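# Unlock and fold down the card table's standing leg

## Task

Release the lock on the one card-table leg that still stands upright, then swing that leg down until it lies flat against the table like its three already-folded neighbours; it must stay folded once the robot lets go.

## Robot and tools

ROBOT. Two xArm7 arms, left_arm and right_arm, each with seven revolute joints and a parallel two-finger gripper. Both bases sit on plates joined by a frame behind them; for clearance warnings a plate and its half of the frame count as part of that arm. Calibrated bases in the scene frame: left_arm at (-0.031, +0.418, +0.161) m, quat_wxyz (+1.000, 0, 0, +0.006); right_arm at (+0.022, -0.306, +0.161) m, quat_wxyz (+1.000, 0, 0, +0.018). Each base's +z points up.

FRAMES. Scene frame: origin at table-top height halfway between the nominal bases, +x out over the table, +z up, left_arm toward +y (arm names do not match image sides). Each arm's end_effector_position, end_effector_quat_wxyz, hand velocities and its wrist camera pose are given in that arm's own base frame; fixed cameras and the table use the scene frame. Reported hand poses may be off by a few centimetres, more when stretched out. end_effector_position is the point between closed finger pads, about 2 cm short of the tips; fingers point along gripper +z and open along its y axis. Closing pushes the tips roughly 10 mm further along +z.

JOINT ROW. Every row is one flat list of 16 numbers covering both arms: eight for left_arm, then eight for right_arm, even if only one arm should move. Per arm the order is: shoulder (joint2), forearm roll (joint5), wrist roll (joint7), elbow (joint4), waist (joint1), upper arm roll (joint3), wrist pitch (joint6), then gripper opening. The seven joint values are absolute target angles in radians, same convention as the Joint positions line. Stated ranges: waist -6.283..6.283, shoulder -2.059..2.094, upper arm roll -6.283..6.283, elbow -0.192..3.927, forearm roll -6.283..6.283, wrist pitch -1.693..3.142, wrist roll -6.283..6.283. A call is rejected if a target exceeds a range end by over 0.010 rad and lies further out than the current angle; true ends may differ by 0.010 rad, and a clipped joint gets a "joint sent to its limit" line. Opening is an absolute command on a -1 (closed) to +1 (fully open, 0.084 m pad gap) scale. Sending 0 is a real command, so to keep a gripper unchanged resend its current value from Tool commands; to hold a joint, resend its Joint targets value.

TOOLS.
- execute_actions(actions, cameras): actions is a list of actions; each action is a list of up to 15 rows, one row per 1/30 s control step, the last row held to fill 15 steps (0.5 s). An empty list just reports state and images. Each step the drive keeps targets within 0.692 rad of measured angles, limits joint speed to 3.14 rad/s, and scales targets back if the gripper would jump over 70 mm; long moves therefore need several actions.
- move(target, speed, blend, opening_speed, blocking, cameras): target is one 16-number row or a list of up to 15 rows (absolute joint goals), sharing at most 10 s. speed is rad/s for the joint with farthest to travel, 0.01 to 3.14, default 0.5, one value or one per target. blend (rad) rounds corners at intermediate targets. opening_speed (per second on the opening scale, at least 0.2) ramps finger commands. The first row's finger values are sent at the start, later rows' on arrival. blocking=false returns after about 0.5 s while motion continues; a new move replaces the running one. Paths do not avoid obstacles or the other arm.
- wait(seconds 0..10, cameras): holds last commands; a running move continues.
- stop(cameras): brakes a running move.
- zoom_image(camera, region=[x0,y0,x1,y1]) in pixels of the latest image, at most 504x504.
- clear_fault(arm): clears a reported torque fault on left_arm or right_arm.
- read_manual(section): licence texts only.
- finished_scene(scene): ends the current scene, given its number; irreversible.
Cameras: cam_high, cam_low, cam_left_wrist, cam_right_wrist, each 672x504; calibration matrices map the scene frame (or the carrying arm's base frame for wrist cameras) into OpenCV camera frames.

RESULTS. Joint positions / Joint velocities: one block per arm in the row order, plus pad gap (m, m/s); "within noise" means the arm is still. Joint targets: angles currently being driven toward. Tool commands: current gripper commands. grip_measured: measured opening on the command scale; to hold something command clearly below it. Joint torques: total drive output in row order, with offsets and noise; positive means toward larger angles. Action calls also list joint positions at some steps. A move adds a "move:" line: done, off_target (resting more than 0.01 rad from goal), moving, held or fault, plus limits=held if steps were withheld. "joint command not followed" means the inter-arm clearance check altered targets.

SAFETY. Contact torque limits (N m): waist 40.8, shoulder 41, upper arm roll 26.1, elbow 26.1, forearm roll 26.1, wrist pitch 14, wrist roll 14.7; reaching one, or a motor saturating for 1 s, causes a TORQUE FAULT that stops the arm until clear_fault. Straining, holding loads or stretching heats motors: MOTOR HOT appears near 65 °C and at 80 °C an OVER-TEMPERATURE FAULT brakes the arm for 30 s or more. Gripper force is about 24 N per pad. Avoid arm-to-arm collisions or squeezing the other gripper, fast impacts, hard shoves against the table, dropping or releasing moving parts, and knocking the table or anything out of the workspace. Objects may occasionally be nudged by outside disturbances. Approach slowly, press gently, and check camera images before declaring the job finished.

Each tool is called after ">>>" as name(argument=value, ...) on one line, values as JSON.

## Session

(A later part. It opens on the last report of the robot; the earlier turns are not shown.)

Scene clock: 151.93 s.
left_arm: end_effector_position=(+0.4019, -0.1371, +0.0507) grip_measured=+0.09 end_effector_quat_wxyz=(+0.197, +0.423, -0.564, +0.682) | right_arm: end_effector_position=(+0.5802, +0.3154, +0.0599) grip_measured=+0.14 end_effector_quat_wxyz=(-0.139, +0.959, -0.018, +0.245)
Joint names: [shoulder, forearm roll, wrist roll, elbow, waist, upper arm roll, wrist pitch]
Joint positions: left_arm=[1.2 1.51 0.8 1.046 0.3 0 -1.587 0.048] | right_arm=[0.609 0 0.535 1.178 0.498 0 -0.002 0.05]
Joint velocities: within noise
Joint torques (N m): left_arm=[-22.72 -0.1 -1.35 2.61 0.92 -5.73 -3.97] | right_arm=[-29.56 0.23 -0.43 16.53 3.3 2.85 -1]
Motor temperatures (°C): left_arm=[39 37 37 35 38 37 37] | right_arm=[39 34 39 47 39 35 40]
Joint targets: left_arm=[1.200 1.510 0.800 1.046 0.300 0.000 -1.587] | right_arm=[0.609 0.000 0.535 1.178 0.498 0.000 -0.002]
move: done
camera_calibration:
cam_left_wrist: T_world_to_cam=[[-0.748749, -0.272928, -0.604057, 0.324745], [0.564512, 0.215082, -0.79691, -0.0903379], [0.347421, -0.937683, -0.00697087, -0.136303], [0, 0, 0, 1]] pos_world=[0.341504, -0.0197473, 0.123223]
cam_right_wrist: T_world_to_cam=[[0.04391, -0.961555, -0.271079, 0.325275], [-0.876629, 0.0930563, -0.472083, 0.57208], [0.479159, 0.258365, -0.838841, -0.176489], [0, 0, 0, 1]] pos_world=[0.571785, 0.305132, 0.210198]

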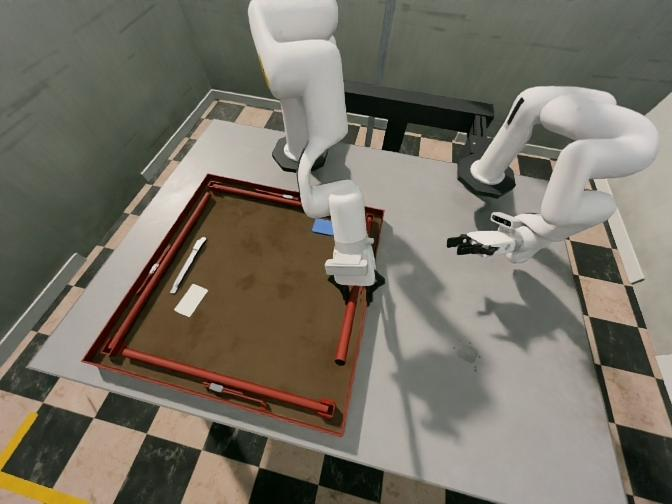

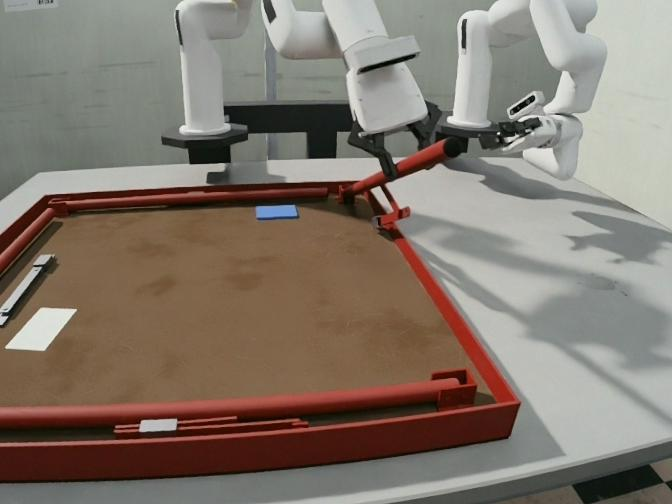

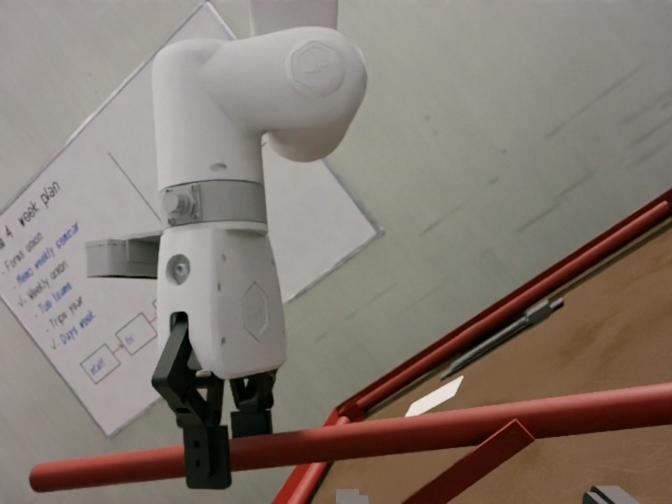

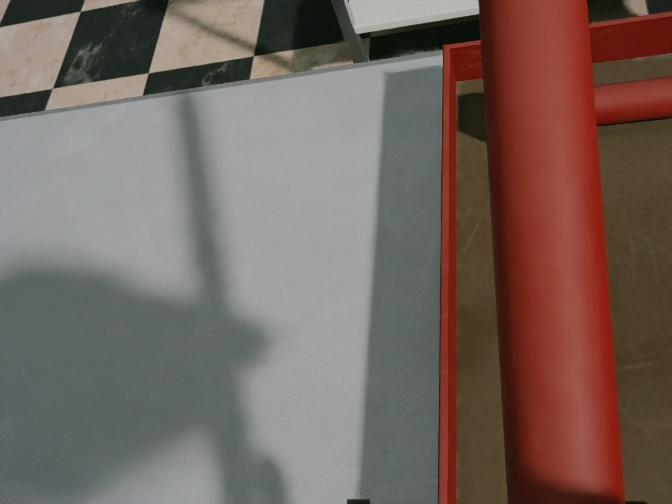

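>>> move(target=[[1.2,1.510,0.80,1.0457,0.3,0,-1.587,0.1,0.881,0,0.535,1.268,0.498,0,-0.184,0.15],[1.2,1.510,0.80,1.0457,0.3,0,-1.587,0.1,1.045,0,0.54,1.376,0.490,0,-0.240,0.15],[1.2,1.510,0.80,1.0457,0.3,0,-1.587,0.1,1.045,0,0.54,1.376,0.480,0,-0.240,0.4]], speed=[0.25,0.1,0.1], opening_speed=0.3, blend=[0.05,0,0])

>>> zoom_image(camera="cam_low", region=[300, 150, 520, 420])

Scene clock: 161.90 s.
left_arm: end_effector_position=(+0.4019, -0.1371, +0.0507) grip_measured=+0.09 end_effector_quat_wxyz=(+0.197, +0.423, -0.564, +0.682) | right_arm: end_effector_position=(+0.5892, +0.3067, -0.1006) grip_measured=+0.39 end_effector_quat_wxyz=(-0.137, +0.959, -0.029, +0.246)
Joint names: [shoulder, forearm roll, wrist roll, elbow, waist, upper arm roll, wrist pitch]
Joint positions: left_arm=[1.2 1.51 0.8 1.046 0.3 0 -1.587 0.048] | right_arm=[1.045 0 0.54 1.376 0.48 0 -0.24 0.061]
Joint velocities: within noise
Joint torques (N m): left_arm=[-22.94 -0.01 -1.32 2.59 -0.55 -5.56 -3.82] | right_arm=[-24.07 0.76 1.29 18.2 -2.85 -0.02 -2.98]
Motor temperatures (°C): left_arm=[39 37 37 35 38 37 37] | right_arm=[39 34 39 47 39 34 40]
Joint targets: left_arm=[1.200 1.510 0.800 1.046 0.300 0.000 -1.587] | right_arm=[1.045 0.000 0.540 1.376 0.480 0.000 -0.240]
move: done
camera_calibration:
cam_left_wrist: T_world_to_cam=[[-0.748749, -0.272928, -0.604057, 0.324745], [0.564512, 0.215082, -0.79691, -0.0903379], [0.347421, -0.937683, -0.00697087, -0.136303], [0, 0, 0, 1]] pos_world=[0.341504, -0.0197473, 0.123223]
cam_right_wrist: T_world_to_cam=[[0.0221484, -0.961614, -0.273509, 0.285677], [-0.874974, 0.113707, -0.470629, 0.49792], [0.483664, 0.249737, -0.838869, -0.313245], [0, 0, 0, 1]] pos_world=[0.580845, 0.296323, 0.0496992]

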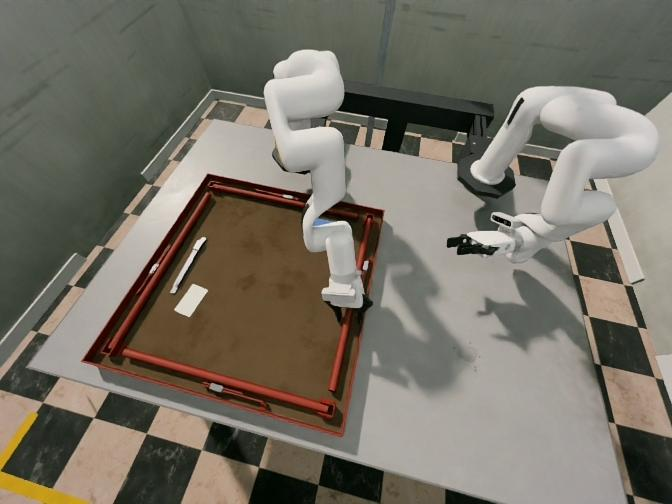

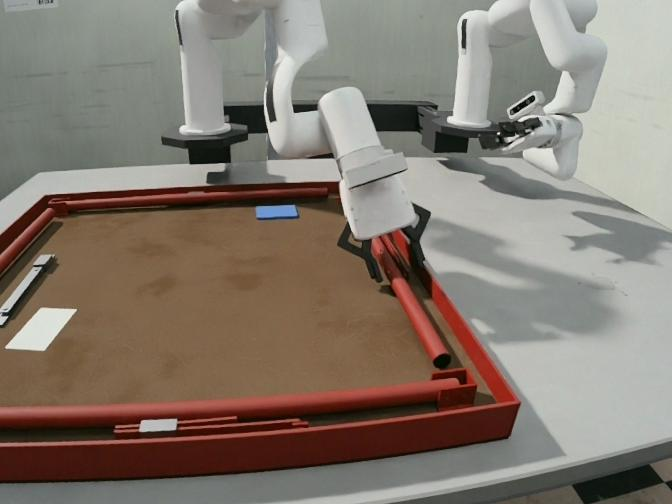

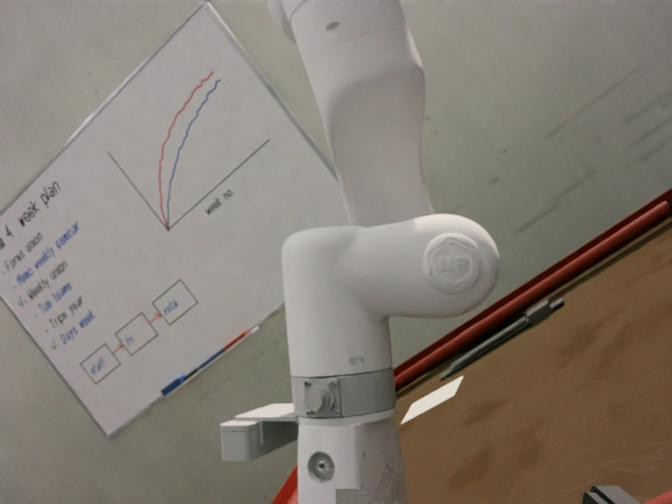

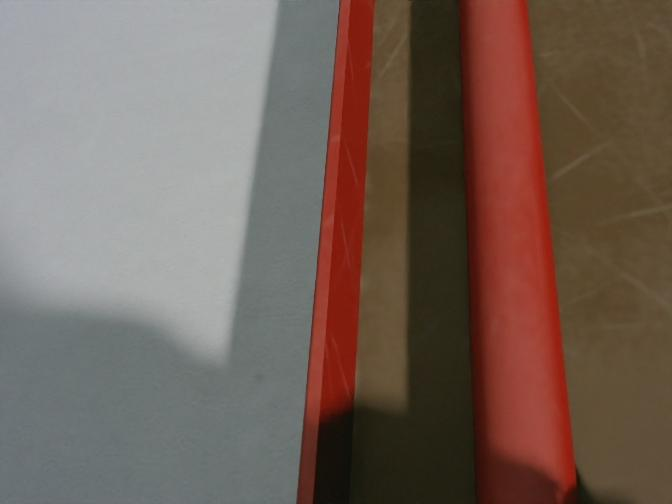

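Scaled by 1.867 from the camera's 672x504 image, which has a finer 960x720 frame.

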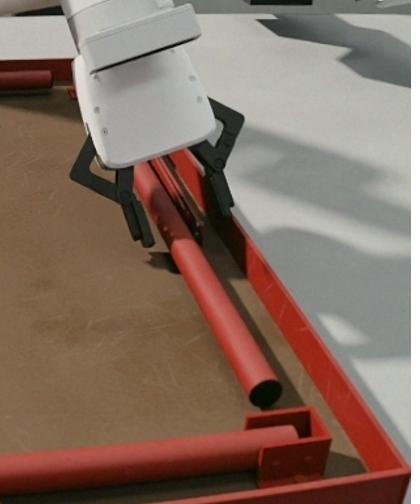

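>>> move(target=[[1.2,1.510,0.80,1.0457,0.3,0,-1.587,0.1,1.045,0,0.54,1.376,0.472,0,-0.240,0.5],[1.2,1.510,0.80,1.0457,0.3,0,-1.587,0.1,0.881,0,0.535,1.268,0.474,0,-0.184,0.5]], speed=0.15)

>>> zoom_image(camera="cam_low", region=[300, 150, 520, 420])

Scene clock: 167.00 s.
left_arm: end_effector_position=(+0.4019, -0.1371, +0.0507) grip_measured=+0.09 end_effector_quat_wxyz=(+0.197, +0.423, -0.564, +0.682) | right_arm: end_effector_position=(+0.5875, +0.3014, -0.0456) grip_measured=+0.49 end_effector_quat_wxyz=(-0.136, +0.959, -0.029, +0.247)
Joint names: [shoulder, forearm roll, wrist roll, elbow, waist, upper arm roll, wrist pitch]
Joint positions: left_arm=[1.2 1.51 0.8 1.046 0.3 0 -1.587 0.048] | right_arm=[0.881 0 0.535 1.268 0.474 0 -0.184 0.065]
Joint velocities: within noise
Joint torques (N m): left_arm=[-22.67 -0.01 -1.2 2.61 -1.46 -5.58 -3.77] | right_arm=[-28.69 0.83 -1.08 10.42 3.07 1.97 -0.02]
Motor temperatures (°C): left_arm=[39 37 37 35 38 37 37] | right_arm=[39 34 39 47 39 34 40]
Joint targets: left_arm=[1.200 1.510 0.800 1.046 0.300 0.000 -1.587] | right_arm=[0.881 0.000 0.535 1.268 0.474 0.000 -0.184]
move: done
camera_calibration:
cam_left_wrist: T_world_to_cam=[[-0.748749, -0.272928, -0.604057, 0.324745], [0.564512, 0.215082, -0.79691, -0.0903379], [0.347421, -0.937683, -0.00697087, -0.136303], [0, 0, 0, 1]] pos_world=[0.341504, -0.0197473, 0.123223]
cam_right_wrist: T_world_to_cam=[[0.0207737, -0.962314, -0.271146, 0.29671], [-0.874178, 0.114123, -0.472004, 0.522271], [0.48516, 0.246835, -0.838863, -0.264963], [0, 0, 0, 1]] pos_world=[0.578944, 0.291327, 0.104698]

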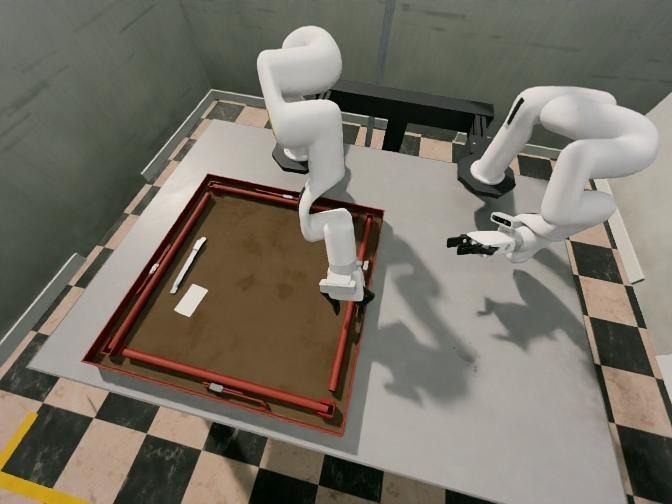

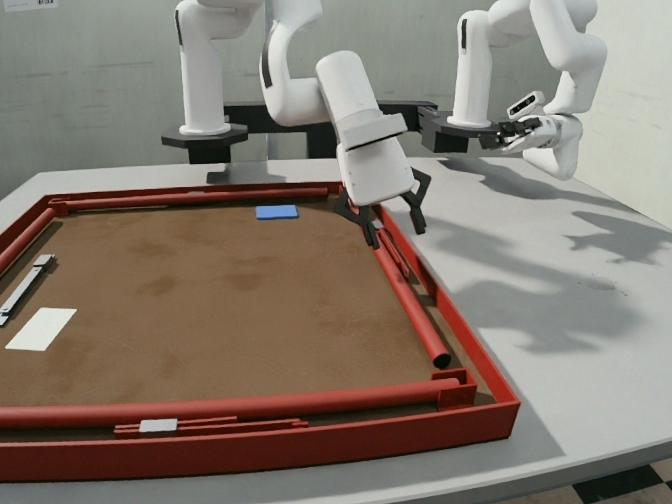

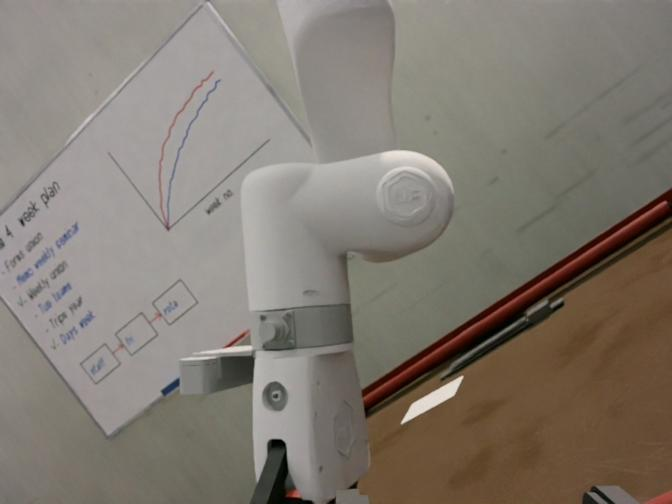

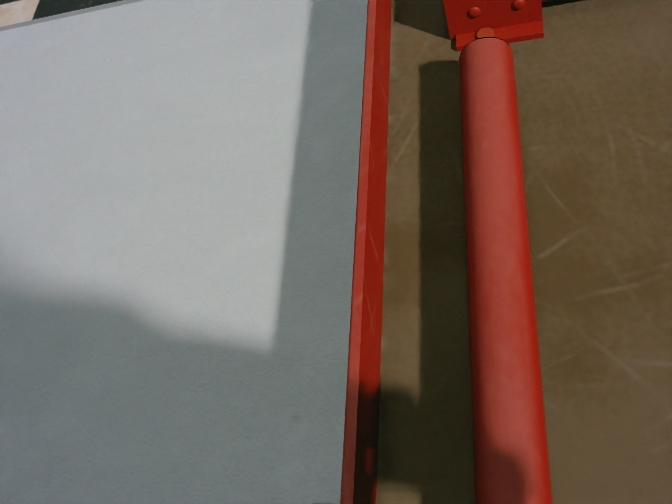

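Scaled by 1.867 from the camera's 672x504 image, which has a finer 960x720 frame.

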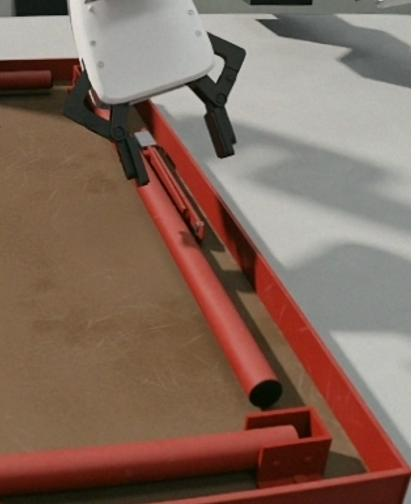

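>>> move(target=[1.2,1.510,0.80,1.0457,0.3,0,-1.587,0.1,0.609,0,0.535,1.178,0.474,0,-0.002,0.5], speed=0.4)

>>> zoom_image(camera="cam_low", region=[300, 150, 540, 440])

Scene clock: 171.90 s.
left_arm: end_effector_position=(+0.4019, -0.1371, +0.0507) grip_measured=+0.09 end_effector_quat_wxyz=(+0.197, +0.423, -0.564, +0.682) | right_arm: end_effector_position=(+0.5876, +0.3014, +0.0599) grip_measured=+0.49 end_effector_quat_wxyz=(-0.136, +0.959, -0.029, +0.247)
Joint names: [shoulder, forearm roll, wrist roll, elbow, waist, upper arm roll, wrist pitch]
Joint positions: left_arm=[1.2 1.51 0.8 1.046 0.3 0 -1.587 0.048] | right_arm=[0.609 0 0.535 1.178 0.474 0 -0.002 0.065]
Joint velocities: within noise
Joint torques (N m): left_arm=[-22.79 -0.1 -1.33 2.57 -2.73 -5.68 -3.61] | right_arm=[-26.86 0.92 -0.9 12.76 2.53 1.69 0]
Motor temperatures (°C): left_arm=[39 37 37 35 38 37 37] | right_arm=[40 34 39 46 39 34 39]
Joint targets: left_arm=[1.200 1.510 0.800 1.046 0.300 0.000 -1.587] | right_arm=[0.609 0.000 0.535 1.178 0.474 0.000 -0.002]
move: done
camera_calibration:
cam_left_wrist: T_world_to_cam=[[-0.748749, -0.272928, -0.604057, 0.324745], [0.564512, 0.215082, -0.79691, -0.0903379], [0.347421, -0.937683, -0.00697087, -0.136303], [0, 0, 0, 1]] pos_world=[0.341504, -0.0197473, 0.123223]
cam_right_wrist: T_world_to_cam=[[0.0207737, -0.962314, -0.271146, 0.325288], [-0.874178, 0.114123, -0.472004, 0.57202], [0.48516, 0.246835, -0.838863, -0.176546], [0, 0, 0, 1]] pos_world=[0.578944, 0.291327, 0.210098]

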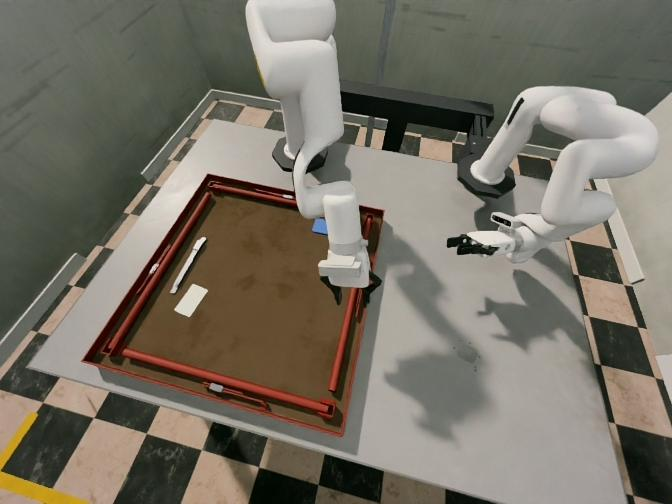

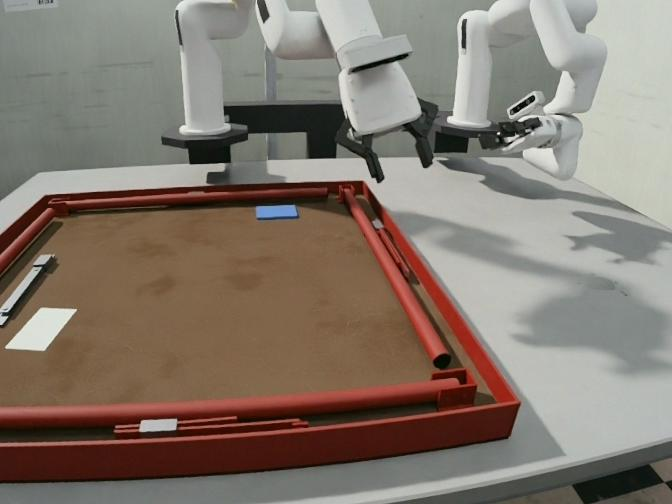

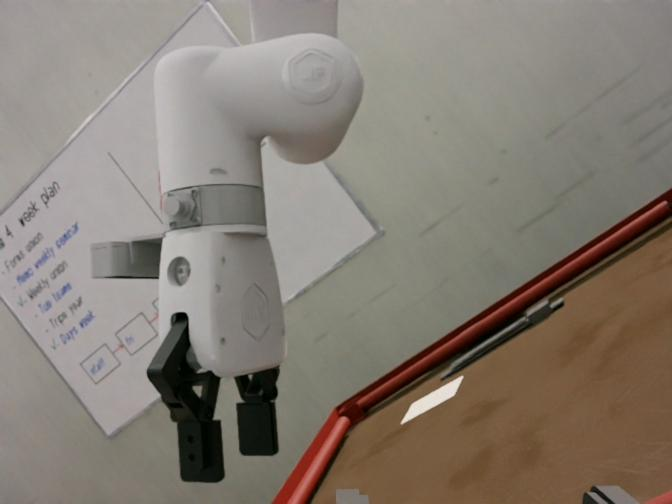

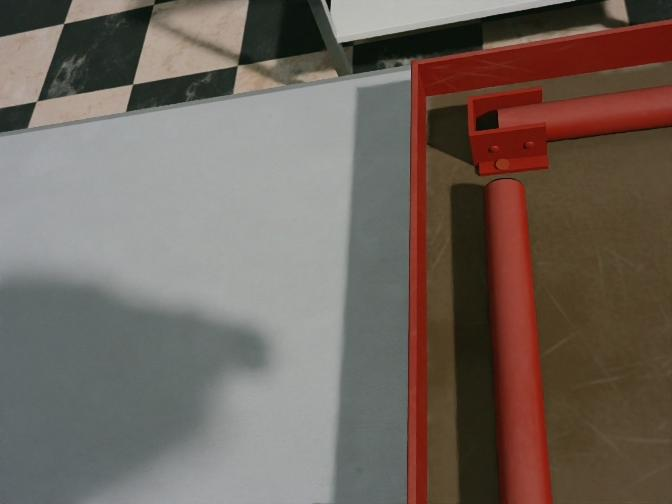

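Scaled by 1.738 from the camera's 672x504 image, which has a finer 960x720 frame.

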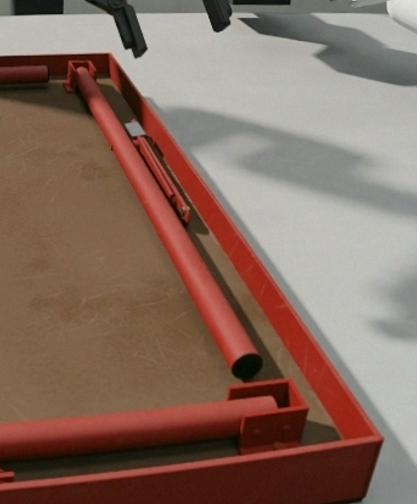

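Flat.

>>> finished_scene(scene=2)

The scene is finished: the task was done.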